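# Drop the towel into the pedal bin, lid closed

## Task

Get the towel inside the pedal bin, then leave the bin so its lid falls closed on its own.

## Robot and tools

Robot: two UR-type arms, left_arm and right_arm, each carrying a 16-motor four-finger hand (left_arm has a left hand, right_arm a right hand). Cameras: cam_high and cam_low are fixed; zoom_image also accepts cam_left_wrist and cam_right_wrist.

Frames. Scene frame: origin at table-top height midway between the arms, +z up, +x out over the table, left_arm on +y. Each arm reports its hand point pose and velocities in its own base frame (left base near y +0.566, right near y -0.715). Offsets you send are along the current Hand target's own axes: +z points along the straight fingers toward the tips, +y out of the palm face, +x across the palm away from the thumb on the right hand and toward the thumb on the left hand.

The 48-number row (one list covering both arms): left_arm dx, dy, dz, rx, ry, rz; then 16 left hand places; then left current_limit, speed; then the same 24 for right_arm. Every number lies in [-1, 1]. dx..rz are an offset, not a pose: measured from the arm's Hand target as it stood when the action or move began, with 1.0 = 0.6 m or 180 degrees; rx, ry, rz form one rotation vector. Rows inside one action all count from that same start, not from each other; sending the same offset again moves further. All six at 0 re-requests the Hand target itself. Orientation commands are clipped to 32 degrees from the measured orientation per step.

Hand places: write only grasp numbers a, b, c, d in the first four places and exactly 0 in the other twelve, or the row is rejected. All zeros is the open hand. a curls index and middle at the outer joints; b bends all three fingers at the knuckle; c brings the thumb across in front of the palm and the index toward it; d curls the ring finger. Each runs -1..+1 and they combine. Examples (0, 0.75, 0.75, 0) or (0.4, 0.6, 0.8, 0) close the fingers near the palm against the thumb. A zero is a target, not "keep": to hold a grip, resend the same four numbers. current_limit maps -1..+1 to 0..550 mA (start +0.4); speed sets motor goal rate as (speed+1)/2 of 8.5 rad/s (start -0.6). Motors at 495 mA or more for 5 s shut off for 10 s, so avoid squeezing at the maximum for long.

execute_actions(actions, cameras): actions is a list of up to 15-row tables, each row one 1/30 s step; short tables repeat their last row to 15 steps. An empty list returns state with images.

move(target, speed, blend, stop_force, zero, blocking, cameras): target is one 48-number row or up to 15 rows, all offsets counted from the same starting Hand targets. speed is path top speed in m/s (0.002 to 3.2, default 0.25; rotation up to twice that in rad/s). blend in m rounds corners of a list. stop_force (4 to 120 N, both arms) ends an arm's path on felt resistance; leave it out when pulling away from something you press on, and do not trust it while the hand turns. zero (default true) rezeroes before the move. blocking=false returns after 0.5 s and cannot combine with stop_force. The result adds a "move:" line, e.g. done, off_target, moving, held, fault, plus limits=paced or limits=held.

wait(seconds 0..10), stop() to brake a running move, zoom_image(camera, region [x0,y0,x1,y1] px, max 504 each way), zero_wrist_force(arm), read_manual(section), finished_scene(scene=1).

Results: end_effector_position (m), end_effector_quat_wxyz, velocities; Hand target (the last commanded pose after clipping; the arm often rests a bit short of it, and resending the missing distance closes that); Joint positions and torques; Wrist force/torque in the flange axes with a peak line; hand_goal, hand_measured, hand_current_ma, hand_state (moving, goal, blocked, overload). Lines like MOTOR HOT, HAND FAULT, OVER-TEMPERATURE FAULT signal trouble; after a HAND FAULT line the rest of that reply's motion calls are skipped.

Hazards: an outside force around 150 N or a joint at its torque limit stops the arm for 10 s; the arms are stiff, so targets even slightly beyond firm contact can trip this. Move slowly near contact. Never hit fixed or heavy things hard, and keep the arms from pressing on each other. Do not let the towel leave the table or drop it while it moves; set it down rather than fling it. Avoid paths close to an arm's own base. Leave the bin undisturbed so the lid can close, and confirm from images before finishing.

Each tool is called after "Call:" as name([rows], argument=value, ...), one row to a line, values as JSON.

## Session

Call:
execute_actions(actions=[], cameras=["all"])

Scene clock: 0.00 s.
left_arm: end_effector_position=(+0.5310, -0.6589, +0.3495) hand_goal=(+0.754, +0.000, +0.576, +0.696, +0.754, +0.000, +0.576, +0.696, +0.754, +0.000, +0.576, +0.696, +0.714, +0.678, +0.226, +0.168) hand_measured=(+0.754, +0.000, +0.576, +0.696, +0.754, +0.000, +0.576, +0.696, +0.754, +0.000, +0.576, +0.696, +0.714, +0.678, +0.226, +0.168) hand_current_ma=(+0, +0, +0, +0, +0, +0, +0, +0, +0, +0, +0, +0, +0, +0, +0, +0) hand_state=(goal, goal, goal, goal, goal, goal, goal, goal, goal, goal, goal, goal, goal, goal, goal, goal) hand_current_limit=0.40 hand_speed=-0.60 end_effector_quat_wxyz=(+0.292, +0.311, +0.712, -0.558) | right_arm: end_effector_position=(+0.9784, -0.6671, +0.3848) hand_goal=(+0.754, +0.000, +0.576, +0.696, +0.754, +0.000, +0.576, +0.696, +0.754, +0.000, +0.576, +0.696, +0.714, +0.678, +0.226, +0.168) hand_measured=(+0.754, +0.000, +0.576, +0.696, +0.754, +0.000, +0.576, +0.696, +0.754, +0.000, +0.576, +0.696, +0.714, +0.678, +0.226, +0.168) hand_current_ma=(+0, +0, +0, +0, +0, +0, +0, +0, +0, +0, +0, +0, +0, +0, +0, +0) hand_state=(goal, goal, goal, goal, goal, goal, goal, goal, goal, goal, goal, goal, goal, goal, goal, goal) hand_current_limit=0.40 hand_speed=-0.60 end_effector_quat_wxyz=(+0.040, +0.564, -0.530, +0.632)
Joint positions: left_arm=[-1.033 -1.401 1.754 -0.121 2.028 0.998] | right_arm=[-0.676 -0.827 0.844 0.183 1.71 -0.851]
Joint velocities: within noise
Joint torques (N m): no reading
Motor temperatures (°C): left_arm=[33 33 32 34 37 36] | right_arm=[33 30 34 37 36 42]
Wrist force (N): no reading
Wrist torque (N m): no reading
Wrist force, peak (N): no reading
Hand target: left_arm +0.5310, -0.6589, +0.3495; +0.292, +0.311, +0.712, -0.558 | right_arm +0.9784, -0.6671, +0.3848; +0.040, +0.564, -0.530, +0.632

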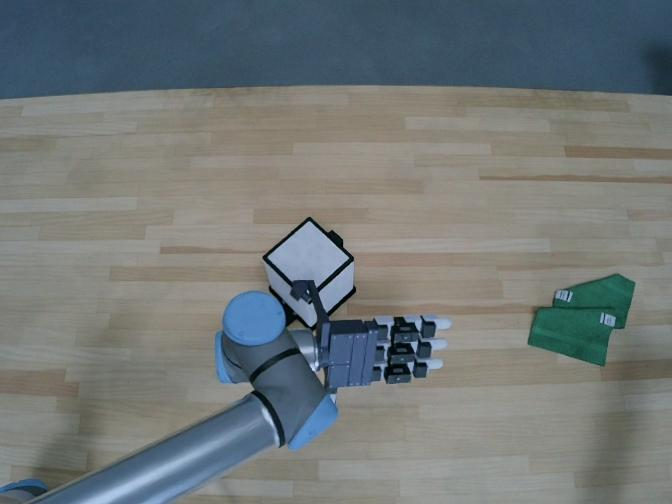

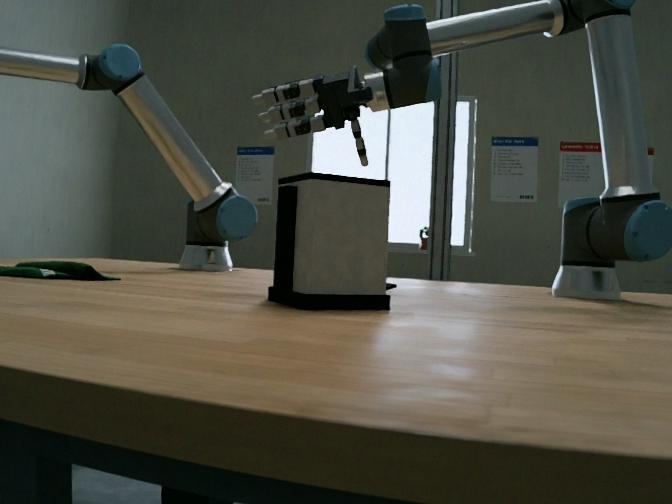

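Call:
zoom_image(camera="cam_high", region=[220, 190, 460, 410])

Call:
zoom_image(camera="cam_low", region=[240, 60, 440, 330])

Call:
zoom_image(camera="cam_high", region=[510, 250, 660, 390])

Call:
zoom_image(camera="cam_low", region=[0, 220, 140, 300])

Scaled by 2.100 from the camera's 672x504 image, which has a finer 960x720 frame.

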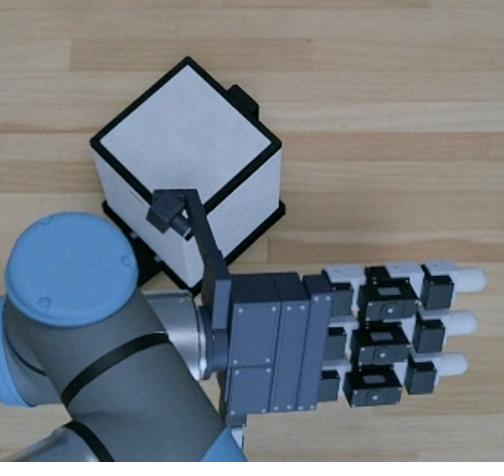

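Scaled by 1.867 from the camera's 672x504 image, which has a finer 960x720 frame.

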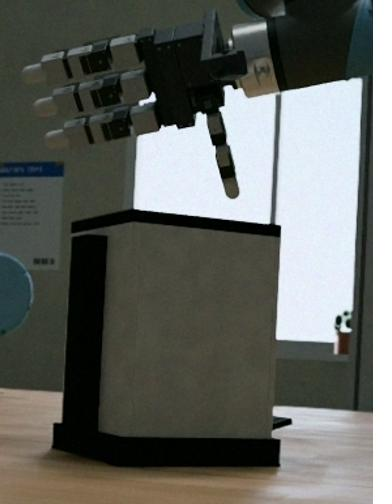

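Scaled by 3.360 from the camera's 672x504 image, which has a finer 960x720 frame.

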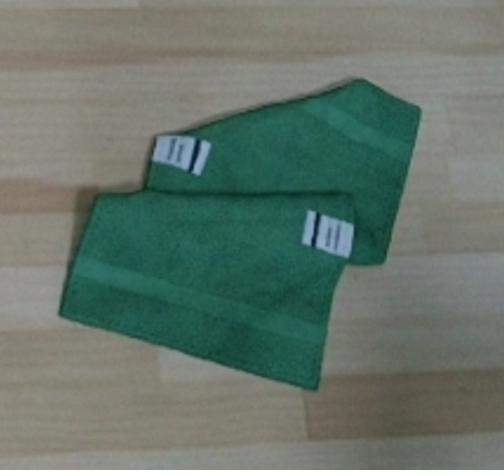

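Scaled by 3.600 from the camera's 672x504 image, which has a finer 960x720 frame.

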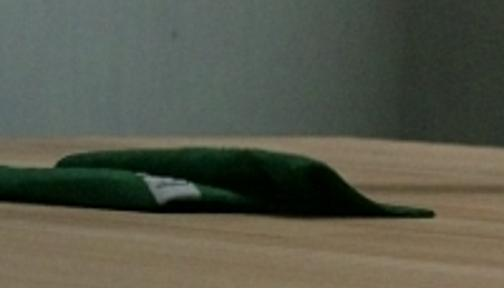

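Call:
zoom_image(camera="cam_high", region=[260, 270, 330, 340])

Call:
zoom_image(camera="cam_low", region=[350, 260, 430, 320])

Call:
zoom_image(camera="cam_high", region=[290, 210, 370, 270])

Scaled by 7.200 from the camera's 672x504 image, which has a finer 960x720 frame.

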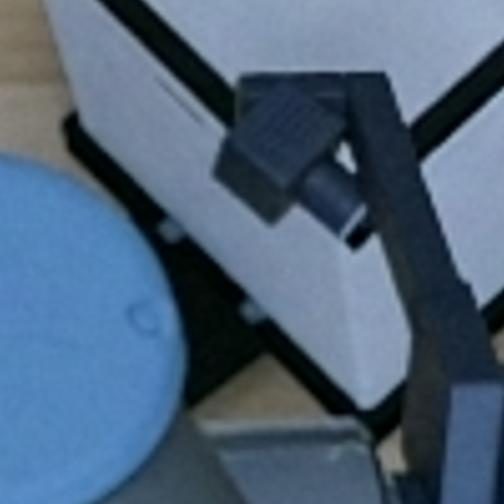

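Scaled by 6.300 from the camera's 672x504 image, which has a finer 960x720 frame.

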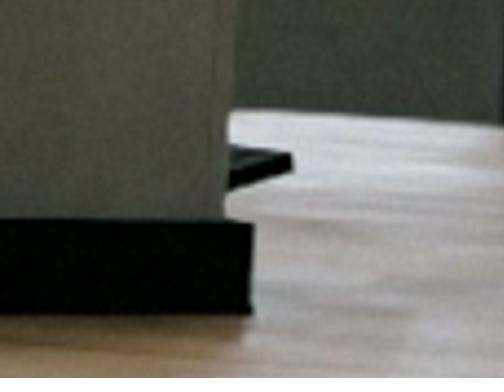

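Scaled by 6.300 from the camera's 672x504 image, which has a finer 960x720 frame.

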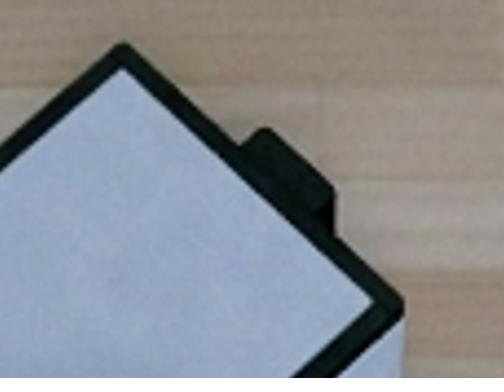

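Call:
move([
  [0.107,0.1757,-0.5158,-0.3089,-0.0813,-0.3901,0,0.07,0,0.6,0,0,0,0,0,0,0,0,0,0,0,0,0.4,-0.6,-0.7478,-0.263,-0.8893,0.0665,-0.1875,0.2256,0.25,0.25,0.75,0.4,0,0,0,0,0,0,0,0,0,0,0,0,0.4,-0.6],
  [0.1798,0.3225,-0.4145,-0.3089,-0.0813,-0.3901,0,0.07,0,0.6,0,0,0,0,0,0,0,0,0,0,0,0,0.4,-0.6,-0.7478,-0.263,-0.8893,0.0665,-0.1875,0.2256,0.25,0.25,0.75,0.4,0,0,0,0,0,0,0,0,0,0,0,0,0.4,-0.6],
], speed=0.35, blend=[0.03, 0], cameras=["all"])

Scene clock: 246.27 s.
left_arm: end_effector_position=(+0.5941, -0.3680, +0.2002) hand_goal=(+0.716, +0.000, +0.542, +0.714, +0.748, +0.000, +0.566, +0.700, +0.376, +0.000, -0.380, +0.054, +0.710, +0.680, +0.230, +0.184) hand_measured=(+0.710, +0.000, +0.542, +0.712, +0.742, +0.000, +0.566, +0.696, +0.374, +0.000, -0.374, +0.058, +0.706, +0.678, +0.226, +0.182) hand_current_ma=(-5, +0, +0, -2, -5, +0, +0, -2, -1, +0, +4, +2, -3, -2, -3, -2) hand_state=(goal, goal, goal, goal, goal, goal, goal, goal, goal, goal, goal, goal, goal, goal, goal, goal) hand_current_limit=0.40 hand_speed=-0.60 end_effector_quat_wxyz=(+0.115, -0.365, +0.881, -0.278) | right_arm: end_effector_position=(+0.8853, +0.0287, +0.2502) hand_goal=(+0.216, +0.000, -0.022, +0.512, +0.330, +0.000, +0.130, +0.562, +0.408, +0.000, -0.060, +0.286, -0.540, +0.680, +0.042, +0.070) hand_measured=(+0.212, +0.000, -0.020, +0.516, +0.324, +0.000, +0.132, +0.564, +0.404, +0.000, -0.058, +0.290, -0.538, +0.678, +0.044, +0.072) hand_current_ma=(-14, +1, +10, +12, -21, +1, +6, +9, -19, +1, +8, +12, +8, -8, +11, +12) hand_state=(goal, goal, goal, goal, goal, goal, goal, goal, goal, goal, goal, goal, goal, goal, goal, goal) hand_current_limit=0.40 hand_speed=-0.60 end_effector_quat_wxyz=(+0.387, -0.504, +0.612, -0.470)
Joint positions: left_arm=[-0.771 -1.253 1.692 0.52 1.579 0.012] | right_arm=[-0.191 -1.292 1.761 -0.208 1.572 0.001]
Joint torques (N m): left_arm=[6.85 -57.17 -51.09 -0.51 1.52 2.38] | right_arm=[17.46 -80.22 -31.27 -3.03 1.98 2.95]
Wrist force (N): left_arm=[-1.9 -0.3 -0.1] | right_arm=[0.5 0.3 -1.3]
Wrist torque (N m): left_arm=[0.03 0.21 -0.32] | right_arm=[0.38 -0.07 -0.10]
Wrist force, peak (N): left_arm=[-2.5 0.0 -2.2] | right_arm=[-1.1 0.6 -1.9]
Hand target: left_arm +0.5941, -0.3680, +0.2001; +0.115, -0.365, +0.881, -0.278 | right_arm +0.8853, +0.0287, +0.2502; +0.387, -0.504, +0.612, -0.470
Off the commanded pose: left_arm 0.000 m, 0 deg | right_arm 0.000 m, 0 deg.
move: done

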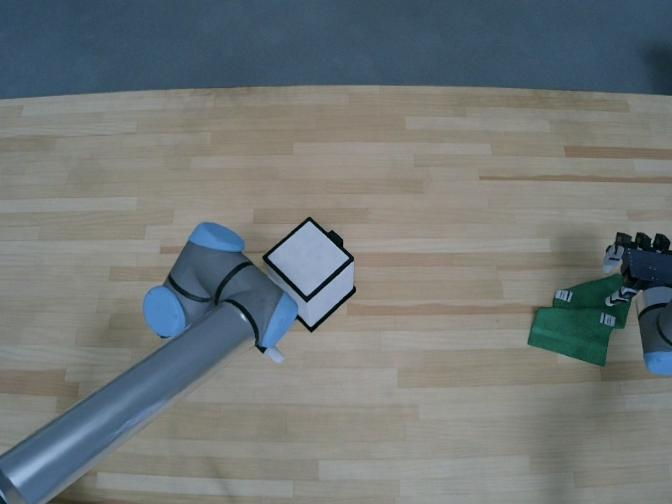

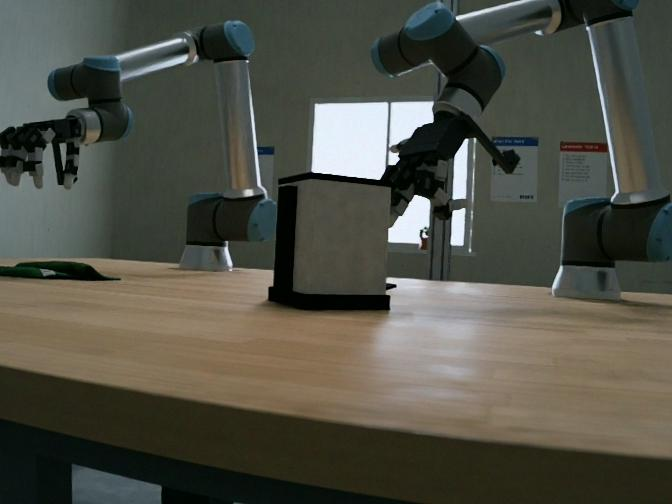

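Call:
zoom_image(camera="cam_high", region=[520, 220, 672, 390])

Call:
zoom_image(camera="cam_high", region=[140, 200, 380, 380])

Call:
zoom_image(camera="cam_low", region=[340, 90, 540, 310])

Scaled by 2.965 from the camera's 672x504 image, which has a finer 960x720 frame.

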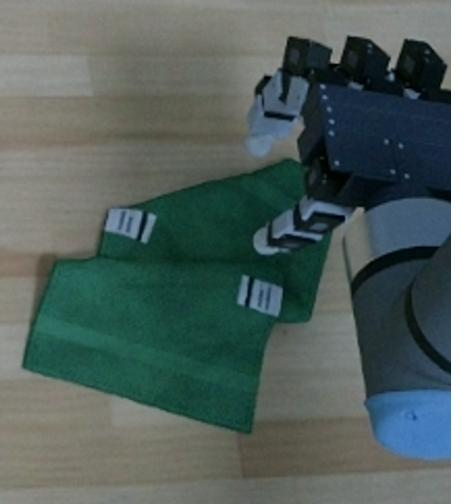

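Scaled by 2.100 from the camera's 672x504 image, which has a finer 960x720 frame.

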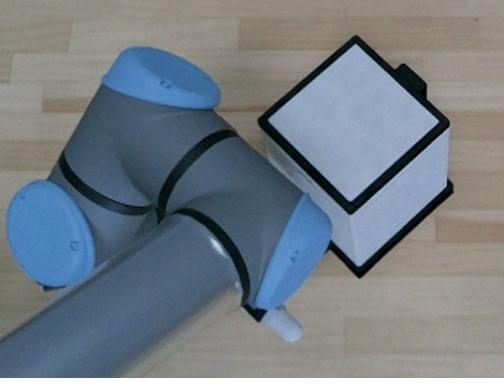

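Scaled by 2.291 from the camera's 672x504 image, which has a finer 960x720 frame.

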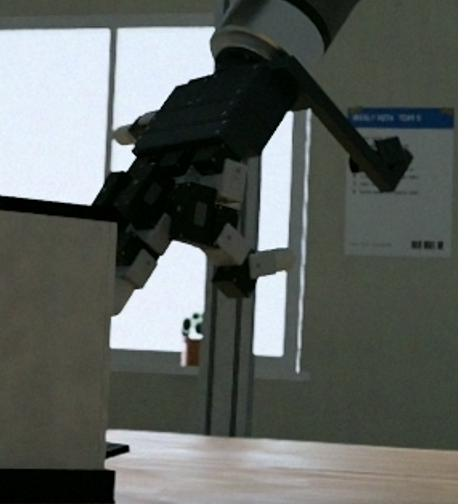

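Call:
move(target=[0,0,0,0,0,0,0,0.07,0,0.6,0,0,0,0,0,0,0,0,0,0,0,0,0.4,-0.6,0,0.2415,0.0647,0.0167,0,0,0.25,0.25,0.75,0.4,0,0,0,0,0,0,0,0,0,0,0,0,0.4,-0.6], speed=0.3, cameras=["all"])

Call:
zoom_image(camera="cam_high", region=[520, 220, 672, 390])

Call:
zoom_image(camera="cam_low", region=[0, 180, 150, 300])

Scene clock: 276.67 s.
left_arm: end_effector_position=(+0.5941, -0.3680, +0.2001) hand_goal=(+0.716, +0.000, +0.542, +0.714, +0.748, +0.000, +0.566, +0.700, +0.376, +0.000, -0.380, +0.054, +0.710, +0.680, +0.230, +0.184) hand_measured=(+0.710, +0.000, +0.542, +0.712, +0.742, +0.000, +0.566, +0.696, +0.374, +0.000, -0.374, +0.058, +0.706, +0.678, +0.226, +0.182) hand_current_ma=(-5, +0, +0, -2, -5, +0, +0, -2, -1, +0, +4, +2, -3, -2, -3, -2) hand_state=(goal, goal, goal, goal, goal, goal, goal, goal, goal, goal, goal, goal, goal, goal, goal, goal) hand_current_limit=0.40 hand_speed=-0.60 end_effector_quat_wxyz=(+0.115, -0.365, +0.881, -0.278) | right_arm: end_effector_position=(+0.8854, +0.0287, +0.1002) hand_goal=(+0.216, +0.000, -0.022, +0.512, +0.330, +0.000, +0.130, +0.562, +0.408, +0.000, -0.060, +0.286, -0.540, +0.680, +0.042, +0.070) hand_measured=(+0.212, +0.000, -0.020, +0.516, +0.324, +0.000, +0.132, +0.564, +0.402, +0.000, -0.058, +0.290, -0.538, +0.678, +0.044, +0.072) hand_current_ma=(-17, +1, +10, +12, -25, +1, +6, +9, -23, +1, +7, +12, +7, -8, +11, +12) hand_state=(goal, goal, goal, goal, goal, goal, goal, goal, goal, goal, goal, goal, goal, goal, goal, goal) hand_current_limit=0.40 hand_speed=-0.60 end_effector_quat_wxyz=(+0.400, -0.494, +0.600, -0.486)
Joint positions: left_arm=[-0.771 -1.252 1.692 0.52 1.579 0.012] | right_arm=[-0.191 -1.156 1.906 -0.542 1.572 0.001]
Joint torques (N m): left_arm=[5.98 -57.09 -52.38 -0.15 1.74 1.93] | right_arm=[16.86 -55.55 -24.31 -3.53 2.15 3.31]
Wrist force (N): left_arm=[-2.1 -0.3 -0.1] | right_arm=[0.1 0.1 -1.0]
Wrist torque (N m): left_arm=[0.03 0.25 -0.34] | right_arm=[0.30 -0.02 -0.09]
Wrist force, peak (N): left_arm=[-2.5 -0.3 -0.1] | right_arm=[0.7 -2.1 -1.5]
Hand target: left_arm +0.5941, -0.3680, +0.2001; +0.115, -0.365, +0.881, -0.278 | right_arm +0.8854, +0.0288, +0.1002; +0.400, -0.494, +0.600, -0.486
Off the commanded pose: left_arm 0.000 m, 0 deg | right_arm 0.000 m, 0 deg.
move: done

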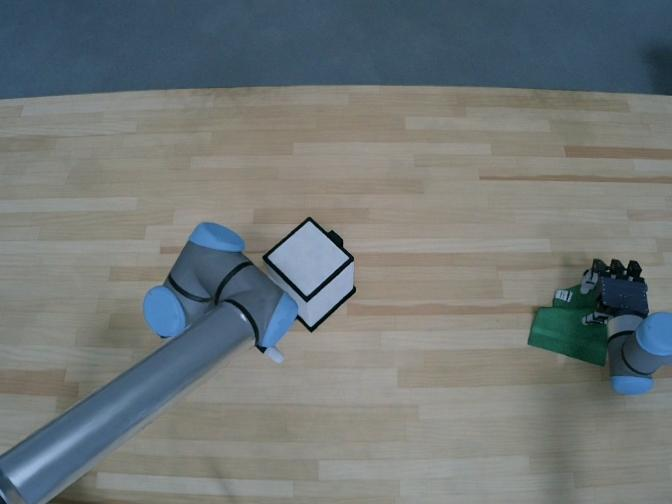

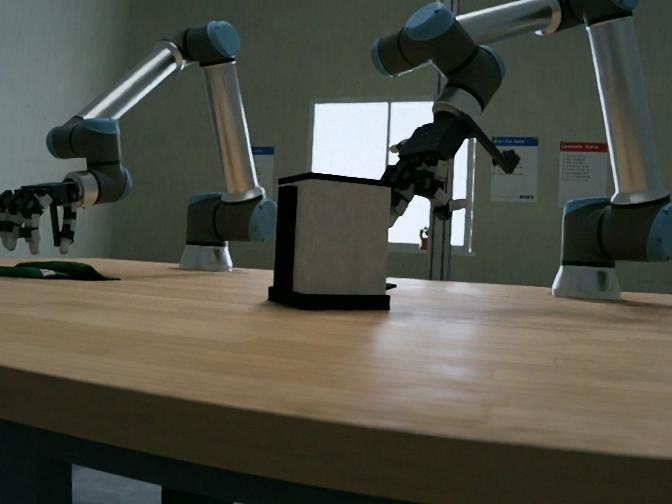

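Scaled by 2.965 from the camera's 672x504 image, which has a finer 960x720 frame.

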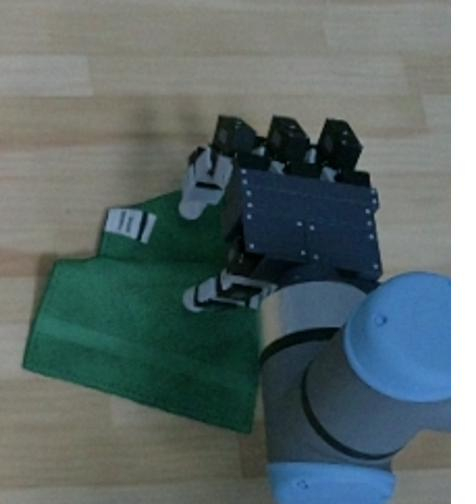

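Scaled by 3.360 from the camera's 672x504 image, which has a finer 960x720 frame.

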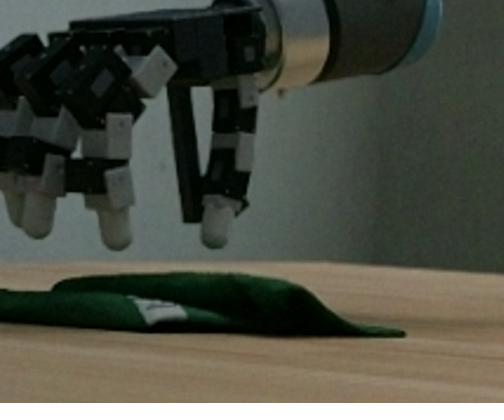

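Call:
move(target=[0,0,0,0,0,0,0,0.07,0,0.6,0,0,0,0,0,0,0,0,0,0,0,0,0.4,-0.6,0,0.0815,0.0173,0,0,0,0.25,0.25,0.75,0.4,0,0,0,0,0,0,0,0,0,0,0,0,0.4,-0.6], speed=0.04, stop_force=6, cameras=["all"])

Call:
zoom_image(camera="cam_low", region=[0, 180, 150, 300])

Scene clock: 284.10 s.
left_arm: end_effector_position=(+0.5941, -0.3680, +0.2001) hand_goal=(+0.716, +0.000, +0.542, +0.714, +0.748, +0.000, +0.566, +0.700, +0.376, +0.000, -0.380, +0.054, +0.710, +0.680, +0.230, +0.184) hand_measured=(+0.710, +0.000, +0.542, +0.712, +0.742, +0.000, +0.566, +0.696, +0.374, +0.000, -0.374, +0.058, +0.706, +0.678, +0.226, +0.182) hand_current_ma=(-5, +0, +0, -2, -5, +0, +0, -2, -1, +0, +4, +2, -3, -2, -3, -2) hand_state=(goal, goal, goal, goal, goal, goal, goal, goal, goal, goal, goal, goal, goal, goal, goal, goal) hand_current_limit=0.40 hand_speed=-0.60 end_effector_quat_wxyz=(+0.115, -0.365, +0.881, -0.278) | right_arm: end_effector_position=(+0.8854, +0.0288, +0.0580) hand_goal=(+0.216, +0.000, -0.022, +0.512, +0.330, +0.000, +0.130, +0.562, +0.408, +0.000, -0.060, +0.286, -0.540, +0.680, +0.042, +0.070) hand_measured=(+0.218, +0.000, -0.026, +0.508, +0.324, +0.000, +0.132, +0.564, +0.402, +0.000, -0.058, +0.290, -0.538, +0.680, +0.044, +0.068) hand_current_ma=(+8, +1, -13, -17, -27, +1, +5, +9, -24, +1, +7, +12, +9, -3, +13, -6) hand_state=(goal, goal, goal, goal, goal, goal, goal, goal, goal, goal, goal, goal, goal, goal, goal, goal) hand_current_limit=0.40 hand_speed=-0.60 end_effector_quat_wxyz=(+0.400, -0.494, +0.600, -0.486)
Joint positions: left_arm=[-0.771 -1.252 1.692 0.52 1.579 0.012] | right_arm=[-0.191 -1.104 1.926 -0.613 1.572 0.001]
Joint torques (N m): left_arm=[7.12 -57.29 -50.35 -0.18 2.16 2.39] | right_arm=[8.18 -93.39 -36.04 0.74 1.48 0.37]
Wrist force (N): left_arm=[-1.9 0.0 -0.3] | right_arm=[0.7 -3.4 -2.6]
Wrist torque (N m): left_arm=[0.09 0.21 -0.32] | right_arm=[0.08 -0.12 0.03]
Wrist force, peak (N): left_arm=[-2.5 -0.9 0.0] | right_arm=[0.5 -11.2 -5.0]
Hand target: left_arm +0.5941, -0.3680, +0.2001; +0.115, -0.365, +0.881, -0.278 | right_arm +0.8854, +0.0288, +0.0580; +0.400, -0.494, +0.600, -0.486 (not the last commanded pose)
Off the commanded pose: left_arm 0.000 m, 0 deg | right_arm 0.008 m, 0 deg.
move: contact (right_arm)

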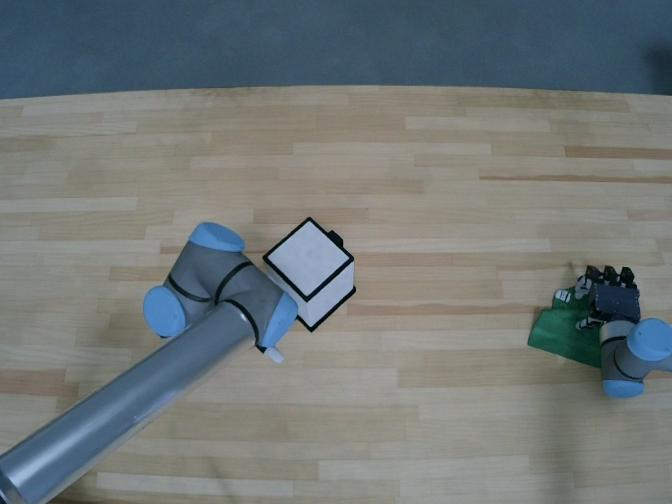

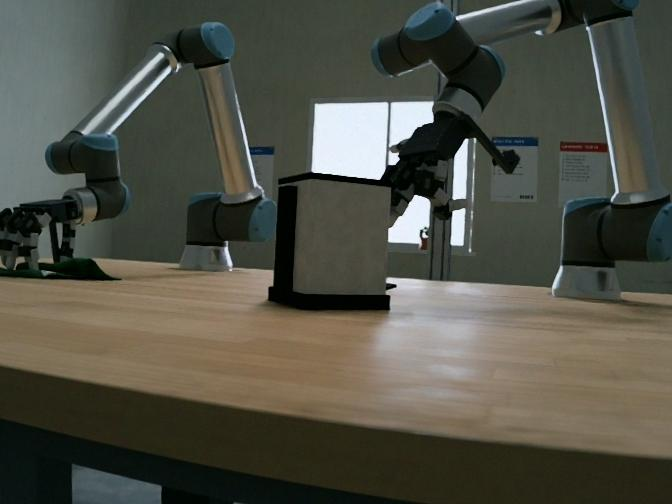

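Scaled by 3.360 from the camera's 672x504 image, which has a finer 960x720 frame.

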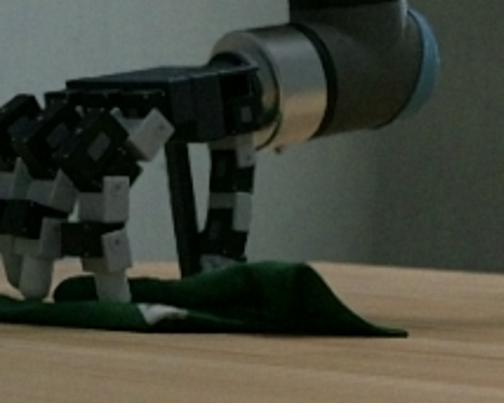

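Call:
move(target=[0,0,0,0,0,0,0,0.07,0,0.6,0,0,0,0,0,0,0,0,0,0,0,0,0.4,-0.6,0,0.0049,0.001,0,0,0,0.25,0.5,0.75,0.4,0,0,0,0,0,0,0,0,0,0,0,0,0.4,-0.8], speed=0.02)

Call:
move(target=[0,0,0,0,0,0,0,0.07,0,0.6,0,0,0,0,0,0,0,0,0,0,0,0,0.4,-0.6,0,0,0,0,0,0,0,0.75,0.75,0.4,0,0,0,0,0,0,0,0,0,0,0,0,0.4,-0.8], speed=0.02)

Call:
move(target=[0,0,0,0,0,0,0,0.07,0,0.6,0,0,0,0,0,0,0,0,0,0,0,0,0.4,-0.6,0,0,0,0,0,0,0,1,0.85,0.4,0,0,0,0,0,0,0,0,0,0,0,0,0.6,-0.8], speed=0.02, cameras=["all"])

Call:
zoom_image(camera="cam_low", region=[0, 180, 150, 300])

Call:
zoom_image(camera="cam_high", region=[520, 220, 672, 390])

Scene clock: 297.03 s.
left_arm: end_effector_position=(+0.5941, -0.3680, +0.2001) hand_goal=(+0.716, +0.000, +0.542, +0.714, +0.748, +0.000, +0.566, +0.700, +0.376, +0.000, -0.380, +0.054, +0.710, +0.680, +0.230, +0.184) hand_measured=(+0.710, +0.000, +0.542, +0.712, +0.742, +0.000, +0.566, +0.696, +0.374, +0.000, -0.374, +0.058, +0.706, +0.678, +0.226, +0.182) hand_current_ma=(-5, +0, +0, -2, -5, +0, +0, -2, -1, +0, +4, +2, -3, -2, -3, -2) hand_state=(goal, goal, goal, goal, goal, goal, goal, goal, goal, goal, goal, goal, goal, goal, goal, goal) hand_current_limit=0.40 hand_speed=-0.60 end_effector_quat_wxyz=(+0.115, -0.365, +0.881, -0.278) | right_arm: end_effector_position=(+0.8854, +0.0288, +0.0551) hand_goal=(-0.122, +0.000, +0.052, +0.562, -0.108, +0.000, +0.080, +0.562, +0.032, +0.000, -0.060, +0.336, -0.540, +0.680, +0.042, +0.120) hand_measured=(+0.172, +0.000, +0.020, +0.528, +0.224, +0.000, +0.092, +0.566, +0.032, +0.000, -0.058, +0.334, -0.538, +0.680, +0.036, +0.102) hand_current_ma=(+385, +2, -140, -148, +385, +1, +48, +15, +1, +1, +7, -9, +9, -3, -31, -99) hand_state=(blocked, goal, blocked, blocked, blocked, goal, goal, goal, goal, goal, goal, goal, goal, goal, goal, goal) hand_current_limit=0.40 hand_speed=-0.80 end_effector_quat_wxyz=(+0.400, -0.494, +0.600, -0.486)
Joint positions: left_arm=[-0.771 -1.252 1.692 0.52 1.579 0.012] | right_arm=[-0.191 -1.1 1.927 -0.618 1.572 0.001]
Joint torques (N m): left_arm=[7.03 -57.33 -52.1 -0.05 1.79 2.24] | right_arm=[-14.38 -16.09 0.85 4.52 1.77 -2.76]
Wrist force (N): left_arm=[-1.8 -0.4 -0.5] | right_arm=[0.6 -40.6 -10.7]
Wrist torque (N m): left_arm=[0.05 0.19 -0.31] | right_arm=[0.36 -0.26 0.38]
Wrist force, peak (N): left_arm=[-2.5 0.1 -0.4] | right_arm=[1.0 -41.3 -10.7]
Hand target: left_arm +0.5941, -0.3680, +0.2001; +0.115, -0.365, +0.881, -0.278 | right_arm +0.8854, +0.0288, +0.0550; +0.400, -0.494, +0.600, -0.486
Off the commanded pose: left_arm 0.000 m, 0 deg | right_arm 0.000 m, 0 deg.
move: done

Scene clock: 297.90 s.
left_arm: end_effector_position=(+0.5941, -0.3680, +0.2001) hand_goal=(+0.716, +0.000, +0.542, +0.714, +0.748, +0.000, +0.566, +0.700, +0.376, +0.000, -0.380, +0.054, +0.710, +0.680, +0.230, +0.184) hand_measured=(+0.710, +0.000, +0.542, +0.712, +0.742, +0.000, +0.566, +0.696, +0.374, +0.000, -0.374, +0.058, +0.706, +0.678, +0.226, +0.182) hand_current_ma=(-5, +0, +0, -2, -5, +0, +0, -2, -1, +0, +4, +2, -3, -2, -3, -2) hand_state=(goal, goal, goal, goal, goal, goal, goal, goal, goal, goal, goal, goal, goal, goal, goal, goal) hand_current_limit=0.40 hand_speed=-0.60 end_effector_quat_wxyz=(+0.115, -0.365, +0.881, -0.278) | right_arm: end_effector_position=(+0.8854, +0.0288, +0.0550) hand_goal=(-0.484, +0.000, +0.352, +0.850, -0.482, +0.000, +0.430, +0.926, -0.368, +0.000, -0.060, +0.410, -0.564, +0.680, +0.042, +0.208) hand_measured=(+0.172, +0.000, +0.022, +0.528, +0.190, +0.002, +0.124, +0.684, -0.362, +0.000, -0.058, +0.408, -0.546, +0.680, +0.028, +0.192) hand_current_ma=(+385, +2, -385, -385, +385, +7, -385, -385, +22, +1, +7, -7, +79, +1, -71, -91) hand_state=(blocked, goal, blocked, blocked, blocked, goal, blocked, blocked, goal, goal, goal, goal, goal, goal, goal, goal) hand_current_limit=0.40 hand_speed=-0.80 end_effector_quat_wxyz=(+0.400, -0.494, +0.600, -0.486)
Joint positions: left_arm=[-0.771 -1.252 1.692 0.52 1.579 0.012] | right_arm=[-0.191 -1.1 1.927 -0.618 1.572 0.001]
Joint torques (N m): left_arm=[5.11 -55.95 -51.37 -0.48 1.63 1.92] | right_arm=[-14.47 -9.62 1.54 8.65 1.9 -2.67]
Wrist force (N): left_arm=[-1.8 -0.5 0.2] | right_arm=[-0.6 -49.8 -17.7]
Wrist torque (N m): left_arm=[-0.03 0.22 -0.30] | right_arm=[1.12 0.10 -0.06]
Wrist force, peak (N): left_arm=[-2.3 -0.4 -0.1] | right_arm=[0.3 -51.2 -18.1]
Hand target: left_arm +0.5941, -0.3680, +0.2001; +0.115, -0.365, +0.881, -0.278 | right_arm +0.8854, +0.0288, +0.0550; +0.400, -0.494, +0.600, -0.486
Off the commanded pose: left_arm 0.000 m, 0 deg | right_arm 0.000 m, 0 deg.
move: done

Scene clock: 298.70 s.
left_arm: end_effector_position=(+0.5941, -0.3680, +0.2001) hand_goal=(+0.716, +0.000, +0.542, +0.714, +0.748, +0.000, +0.566, +0.700, +0.376, +0.000, -0.380, +0.054, +0.710, +0.680, +0.230, +0.184) hand_measured=(+0.710, +0.000, +0.542, +0.712, +0.742, +0.000, +0.566, +0.696, +0.374, +0.000, -0.374, +0.058, +0.706, +0.678, +0.226, +0.182) hand_current_ma=(-5, +0, +0, -2, -5, +0, +0, -2, -1, +0, +4, +2, -3, -2, -3, -2) hand_state=(goal, goal, goal, goal, goal, goal, goal, goal, goal, goal, goal, goal, goal, goal, goal, goal) hand_current_limit=0.40 hand_speed=-0.60 end_effector_quat_wxyz=(+0.115, -0.365, +0.881, -0.278) | right_arm: end_effector_position=(+0.8854, +0.0288, +0.0550) hand_goal=(-0.858, +0.000, +0.372, +0.900, -0.920, +0.000, +0.380, +0.956, -0.718, +0.000, -0.060, +0.460, -0.734, +0.680, +0.018, +0.242) hand_measured=(+0.172, +0.000, +0.024, +0.532, +0.128, +0.002, +0.124, +0.914, -0.706, +0.000, -0.058, +0.458, -0.726, +0.682, +0.020, +0.240) hand_current_ma=(+440, +2, -440, -440, +440, +8, -440, -186, +54, +1, +7, -9, +31, +12, +7, -5) hand_state=(blocked, goal, blocked, blocked, blocked, goal, blocked, blocked, goal, goal, goal, goal, goal, goal, goal, goal) hand_current_limit=0.60 hand_speed=-0.80 end_effector_quat_wxyz=(+0.400, -0.494, +0.600, -0.486)
Joint positions: left_arm=[-0.771 -1.252 1.692 0.52 1.579 0.012] | right_arm=[-0.191 -1.1 1.927 -0.618 1.572 0.001]
Joint torques (N m): left_arm=[1.9 -57.02 -51.78 0.26 1.96 2.37] | right_arm=[-15.36 -10.69 1 9.76 1.74 -2.22]
Wrist force (N): left_arm=[-2.2 -0.3 -0.1] | right_arm=[0.3 -60.1 -26.3]
Wrist torque (N m): left_arm=[0.03 0.25 -0.34] | right_arm=[2.02 0.29 -0.53]
Wrist force, peak (N): left_arm=[-2.0 -0.6 -0.6] | right_arm=[0.5 -61.2 -26.7]
Hand target: left_arm +0.5941, -0.3680, +0.2001; +0.115, -0.365, +0.881, -0.278 | right_arm +0.8854, +0.0288, +0.0550; +0.400, -0.494, +0.600, -0.486
Off the commanded pose: left_arm 0.000 m, 0 deg | right_arm 0.000 m, 0 deg.
move: done

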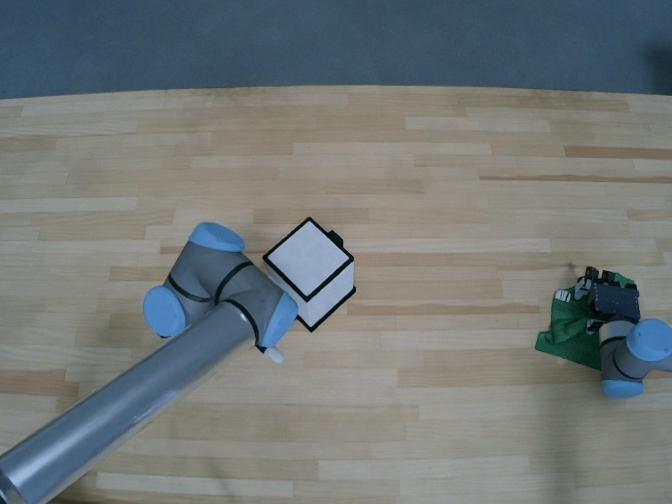

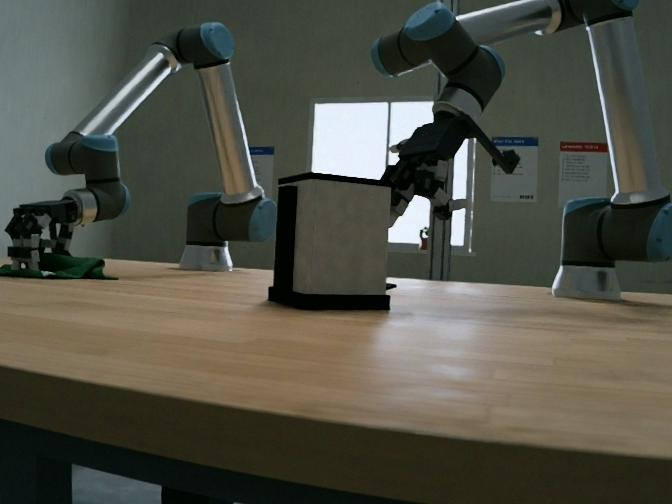

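Scaled by 3.360 from the camera's 672x504 image, which has a finer 960x720 frame.

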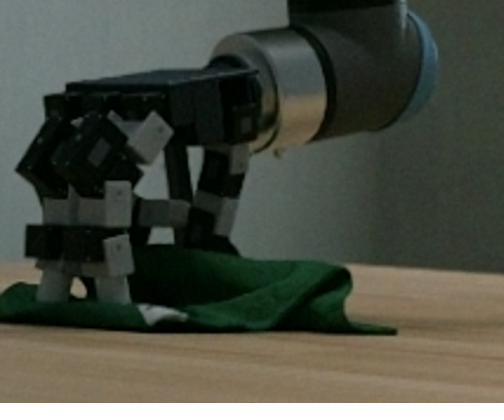

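Scaled by 2.965 from the camera's 672x504 image, which has a finer 960x720 frame.

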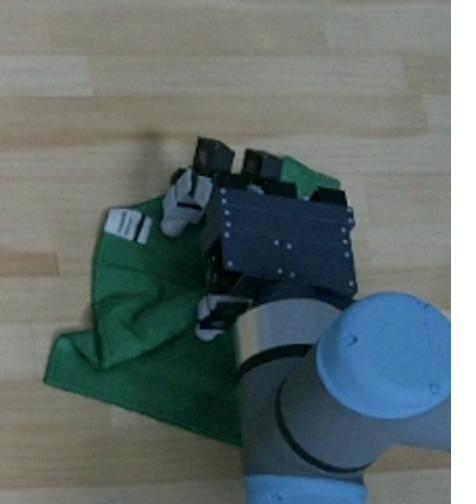

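Call:
move(target=[0,0,0,0,0,0,0,0.07,0,0.6,0,0,0,0,0,0,0,0,0,0,0,0,0.4,-0.6,0,-0.0131,-0.0028,0,0,0,0,1,0.85,0.4,0,0,0,0,0,0,0,0,0,0,0,0,-0.2,-0.8], speed=0.02, cameras=["all"])

Call:
zoom_image(camera="cam_low", region=[0, 180, 150, 300])

Call:
zoom_image(camera="cam_high", region=[520, 220, 672, 390])

Scene clock: 305.97 s.
left_arm: end_effector_position=(+0.5941, -0.3680, +0.2001) hand_goal=(+0.716, +0.000, +0.542, +0.714, +0.748, +0.000, +0.566, +0.700, +0.376, +0.000, -0.380, +0.054, +0.710, +0.680, +0.230, +0.184) hand_measured=(+0.710, +0.000, +0.542, +0.712, +0.742, +0.000, +0.566, +0.696, +0.374, +0.000, -0.374, +0.058, +0.706, +0.678, +0.226, +0.182) hand_current_ma=(-5, +0, +0, -2, -5, +0, +0, -2, -1, +0, +4, +2, -3, -2, -3, -2) hand_state=(goal, goal, goal, goal, goal, goal, goal, goal, goal, goal, goal, goal, goal, goal, goal, goal) hand_current_limit=0.40 hand_speed=-0.60 end_effector_quat_wxyz=(+0.115, -0.365, +0.881, -0.278) | right_arm: end_effector_position=(+0.8854, +0.0288, +0.0631) hand_goal=(-0.858, +0.000, +0.372, +0.900, -0.920, +0.000, +0.380, +0.956, -0.718, +0.000, -0.060, +0.460, -0.734, +0.680, +0.018, +0.242) hand_measured=(-0.030, +0.000, +0.152, +0.890, -0.082, +0.002, +0.388, +0.964, -0.706, +0.000, -0.058, +0.458, -0.728, +0.682, +0.020, +0.240) hand_current_ma=(+220, +2, -220, -38, +220, +7, +28, +35, +54, +1, +7, -9, +20, +12, +7, -5) hand_state=(blocked, goal, blocked, goal, blocked, goal, goal, goal, goal, goal, goal, goal, goal, goal, goal, goal) hand_current_limit=-0.20 hand_speed=-0.80 end_effector_quat_wxyz=(+0.400, -0.494, +0.600, -0.486)
Joint positions: left_arm=[-0.771 -1.252 1.692 0.52 1.579 0.012] | right_arm=[-0.191 -1.111 1.924 -0.604 1.572 0.001]
Joint torques (N m): left_arm=[3.38 -58.56 -51.12 -0.2 2.42 2.25] | right_arm=[-16.4 -67.81 -19.6 5.32 1.43 -2.63]
Wrist force (N): left_arm=[-2.2 -0.4 0.2] | right_arm=[0.2 -25.2 -8.2]
Wrist torque (N m): left_arm=[-0.01 0.27 -0.34] | right_arm=[0.79 -0.12 0.18]
Wrist force, peak (N): left_arm=[-2.5 -0.1 0.0] | right_arm=[0.6 -61.7 -26.2]
Hand target: left_arm +0.5941, -0.3680, +0.2001; +0.115, -0.365, +0.881, -0.278 | right_arm +0.8854, +0.0288, +0.0631; +0.400, -0.494, +0.600, -0.486
Off the commanded pose: left_arm 0.000 m, 0 deg | right_arm 0.000 m, 0 deg.
move: done

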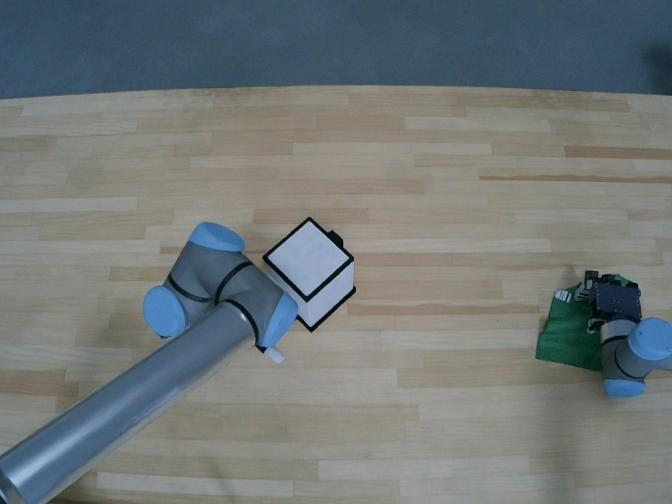

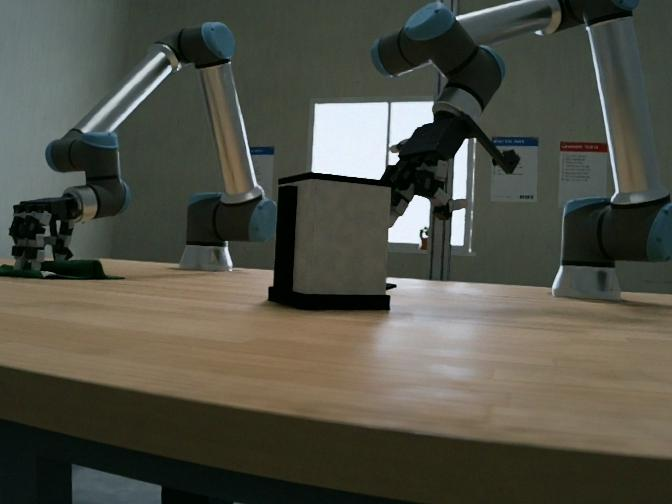

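Scaled by 3.360 from the camera's 672x504 image, which has a finer 960x720 frame.

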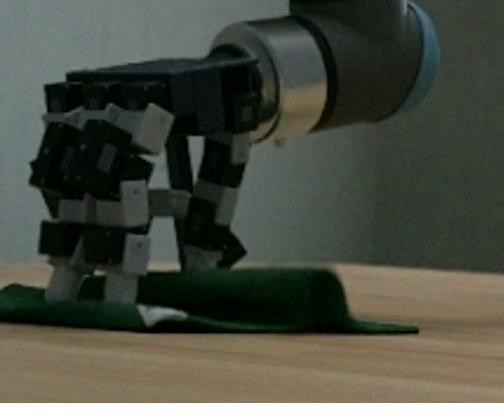

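Scaled by 2.965 from the camera's 672x504 image, which has a finer 960x720 frame.

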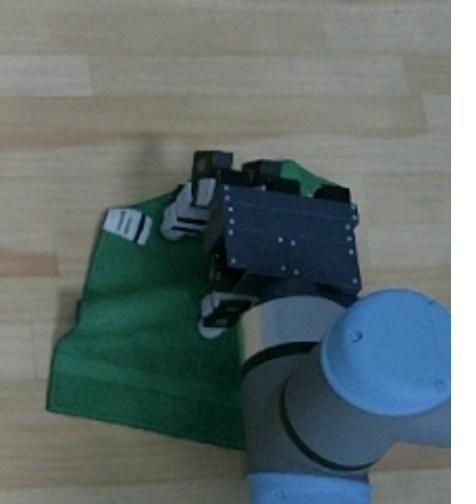

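Call:
move(target=[0,0,0,0,0,0,0,0.07,0,0.6,0,0,0,0,0,0,0,0,0,0,0,0,0.4,-0.6,0,-0.0131,-0.0028,0,0,0,0,1,0.85,0.4,0,0,0,0,0,0,0,0,0,0,0,0,-0.2,-0.8], speed=0.02, cameras=["all"])

Call:
zoom_image(camera="cam_low", region=[0, 180, 150, 300])

Call:
zoom_image(camera="cam_high", region=[520, 220, 672, 390])

Scene clock: 312.90 s.
left_arm: end_effector_position=(+0.5941, -0.3680, +0.2001) hand_goal=(+0.716, +0.000, +0.542, +0.714, +0.748, +0.000, +0.566, +0.700, +0.376, +0.000, -0.380, +0.054, +0.710, +0.680, +0.230, +0.184) hand_measured=(+0.710, +0.000, +0.542, +0.712, +0.742, +0.000, +0.566, +0.696, +0.374, +0.000, -0.374, +0.058, +0.706, +0.678, +0.226, +0.182) hand_current_ma=(-5, +0, +0, -2, -5, +0, +0, -2, -1, +0, +4, +2, -3, -2, -3, -2) hand_state=(goal, goal, goal, goal, goal, goal, goal, goal, goal, goal, goal, goal, goal, goal, goal, goal) hand_current_limit=0.40 hand_speed=-0.60 end_effector_quat_wxyz=(+0.115, -0.365, +0.881, -0.278) | right_arm: end_effector_position=(+0.8854, +0.0288, +0.0711) hand_goal=(-0.858, +0.000, +0.372, +0.900, -0.920, +0.000, +0.380, +0.956, -0.718, +0.000, -0.060, +0.460, -0.734, +0.680, +0.018, +0.242) hand_measured=(-0.706, +0.000, +0.378, +0.904, -0.668, -0.002, +0.388, +0.958, -0.706, +0.000, -0.058, +0.458, -0.730, +0.682, +0.030, +0.244) hand_current_ma=(+220, +0, +26, +12, +220, -4, +33, +11, +54, +1, +7, -9, +19, +11, +60, +15) hand_state=(blocked, goal, goal, goal, blocked, goal, goal, goal, goal, goal, goal, goal, goal, goal, goal, goal) hand_current_limit=-0.20 hand_speed=-0.80 end_effector_quat_wxyz=(+0.400, -0.494, +0.600, -0.486)
Joint positions: left_arm=[-0.771 -1.252 1.692 0.52 1.579 0.012] | right_arm=[-0.191 -1.121 1.92 -0.591 1.572 0.001]
Joint torques (N m): left_arm=[5.1 -54.93 -50.94 -0.34 1.78 2.31] | right_arm=[-14.76 -96.64 -37.13 0.3 -0.19 -2.58]
Wrist force (N): left_arm=[-1.8 -0.5 0.2] | right_arm=[-0.5 -1.3 -0.4]
Wrist torque (N m): left_arm=[-0.03 0.21 -0.31] | right_arm=[0.23 0.05 -0.20]
Wrist force, peak (N): left_arm=[-2.4 -0.4 -0.3] | right_arm=[0.5 -25.9 -9.4]
Hand target: left_arm +0.5941, -0.3680, +0.2001; +0.115, -0.365, +0.881, -0.278 | right_arm +0.8854, +0.0288, +0.0711; +0.400, -0.494, +0.600, -0.486
Off the commanded pose: left_arm 0.000 m, 0 deg | right_arm 0.000 m, 0 deg.
move: done

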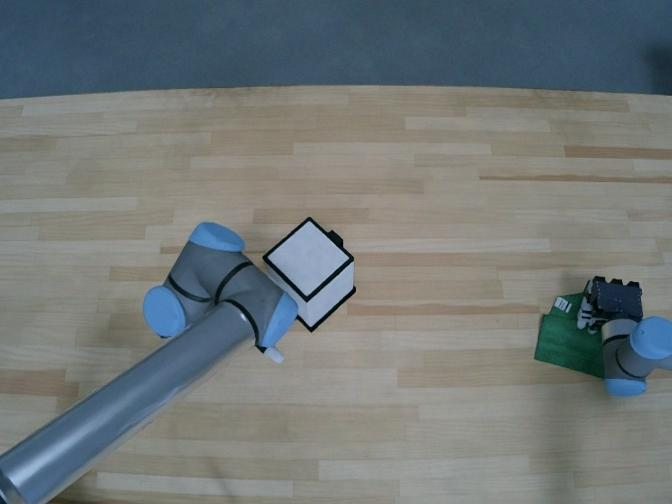

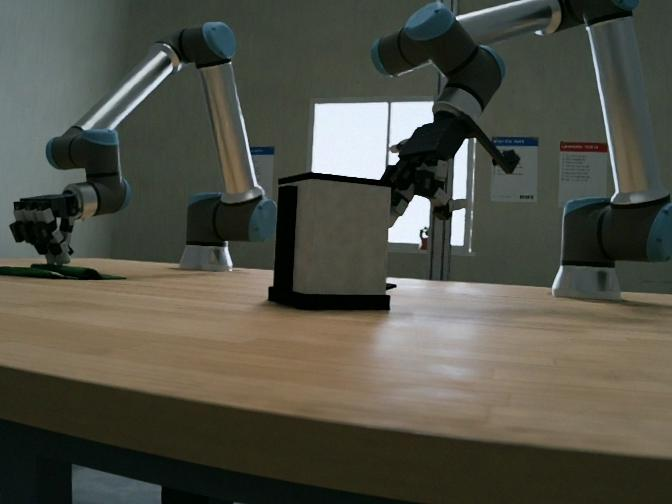

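Scaled by 3.360 from the camera's 672x504 image, which has a finer 960x720 frame.

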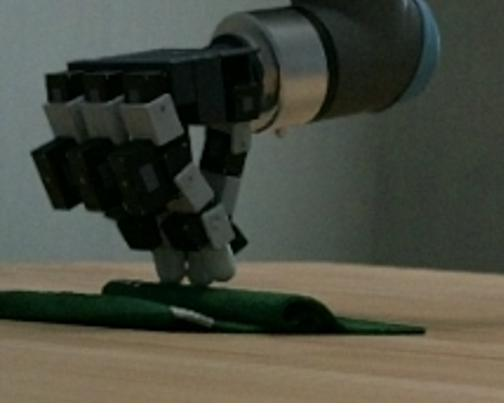

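Scaled by 2.965 from the camera's 672x504 image, which has a finer 960x720 frame.

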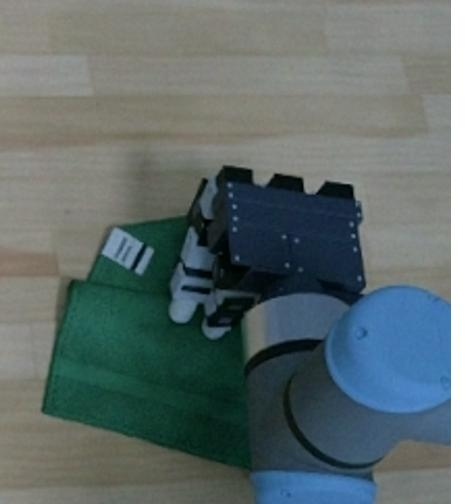

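Call:
move(target=[0,0,0,0,0,0,0,0.07,0,0.6,0,0,0,0,0,0,0,0,0,0,0,0,0.4,-0.6,0.25,-0.2,-0.1,0,0,0,0.25,0.25,0.75,0.4,0,0,0,0,0,0,0,0,0,0,0,0,0.4,-0.6], speed=0.3, cameras=["all"])

Call:
zoom_image(camera="cam_low", region=[0, 220, 140, 300])

Call:
zoom_image(camera="cam_high", region=[510, 250, 660, 390])

Scene clock: 366.33 s.
left_arm: end_effector_position=(+0.5941, -0.3680, +0.2001) hand_goal=(+0.716, +0.000, +0.542, +0.714, +0.748, +0.000, +0.566, +0.700, +0.376, +0.000, -0.380, +0.054, +0.710, +0.680, +0.230, +0.184) hand_measured=(+0.710, +0.000, +0.542, +0.712, +0.742, +0.000, +0.566, +0.696, +0.374, +0.000, -0.374, +0.058, +0.706, +0.678, +0.226, +0.182) hand_current_ma=(-5, +0, +0, -2, -5, +0, +0, -2, -1, +0, +4, +2, -3, -2, -3, -2) hand_state=(goal, goal, goal, goal, goal, goal, goal, goal, goal, goal, goal, goal, goal, goal, goal, goal) hand_current_limit=0.40 hand_speed=-0.60 end_effector_quat_wxyz=(+0.115, -0.365, +0.881, -0.278) | right_arm: end_effector_position=(+0.8234, -0.1120, +0.2008) hand_goal=(+0.216, +0.000, -0.022, +0.512, +0.330, +0.000, +0.130, +0.562, +0.408, +0.000, -0.060, +0.286, -0.540, +0.680, +0.042, +0.070) hand_measured=(+0.202, +0.002, -0.024, +0.512, +0.314, -0.002, +0.132, +0.564, +0.392, +0.000, -0.058, +0.290, -0.544, +0.678, +0.040, +0.068) hand_current_ma=(-60, +8, -6, +1, -74, -4, +6, +9, -69, +1, +7, +12, -16, -12, -7, -10) hand_state=(goal, goal, goal, goal, goal, goal, goal, goal, goal, goal, goal, goal, goal, goal, goal, goal) hand_current_limit=0.40 hand_speed=-0.60 end_effector_quat_wxyz=(+0.400, -0.494, +0.600, -0.486)
Joint positions: left_arm=[-0.771 -1.252 1.692 0.52 1.579 0.012] | right_arm=[-0.443 -1.345 1.952 -0.391 1.326 -0.052]
Joint torques (N m): left_arm=[4.91 -57.33 -51.09 0.16 1.82 1.97] | right_arm=[-16.64 -81.4 -42.25 0.89 -2.28 -3.18]
Wrist force (N): left_arm=[-1.6 -0.6 -0.4] | right_arm=[-0.8 -1.5 -0.1]
Wrist torque (N m): left_arm=[0.02 0.18 -0.29] | right_arm=[0.00 0.07 -0.05]
Wrist force, peak (N): left_arm=[-2.4 -0.4 -0.3] | right_arm=[0.9 -3.0 -1.0]
Hand target: left_arm +0.5941, -0.3680, +0.2001; +0.115, -0.365, +0.881, -0.278 | right_arm +0.8234, -0.1120, +0.2009; +0.400, -0.494, +0.600, -0.486
Off the commanded pose: left_arm 0.000 m, 0 deg | right_arm 0.000 m, 0 deg.
move: done

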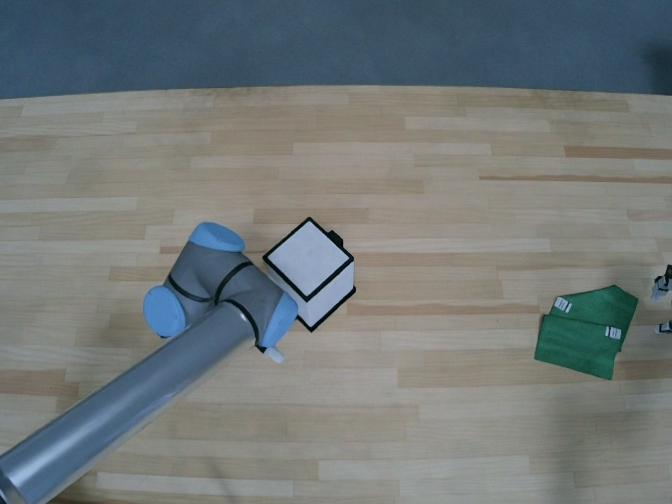

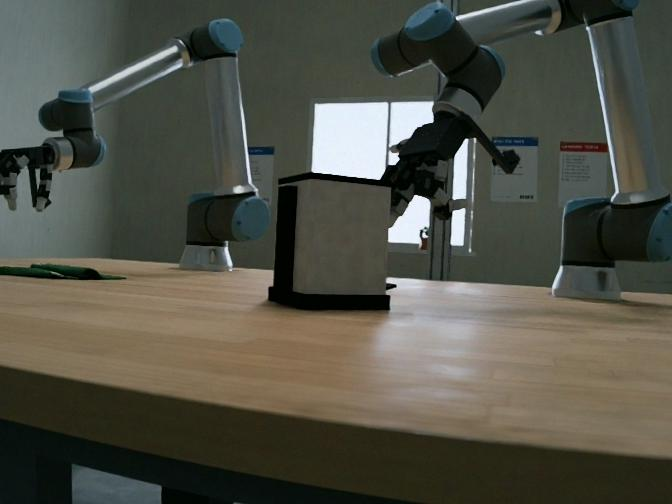

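Scaled by 3.600 from the camera's 672x504 image, which has a finer 960x720 frame.

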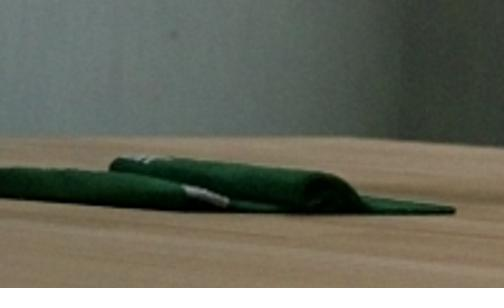

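Scaled by 3.360 from the camera's 672x504 image, which has a finer 960x720 frame.

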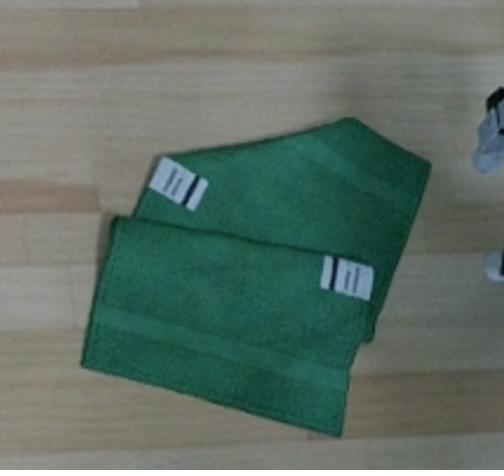

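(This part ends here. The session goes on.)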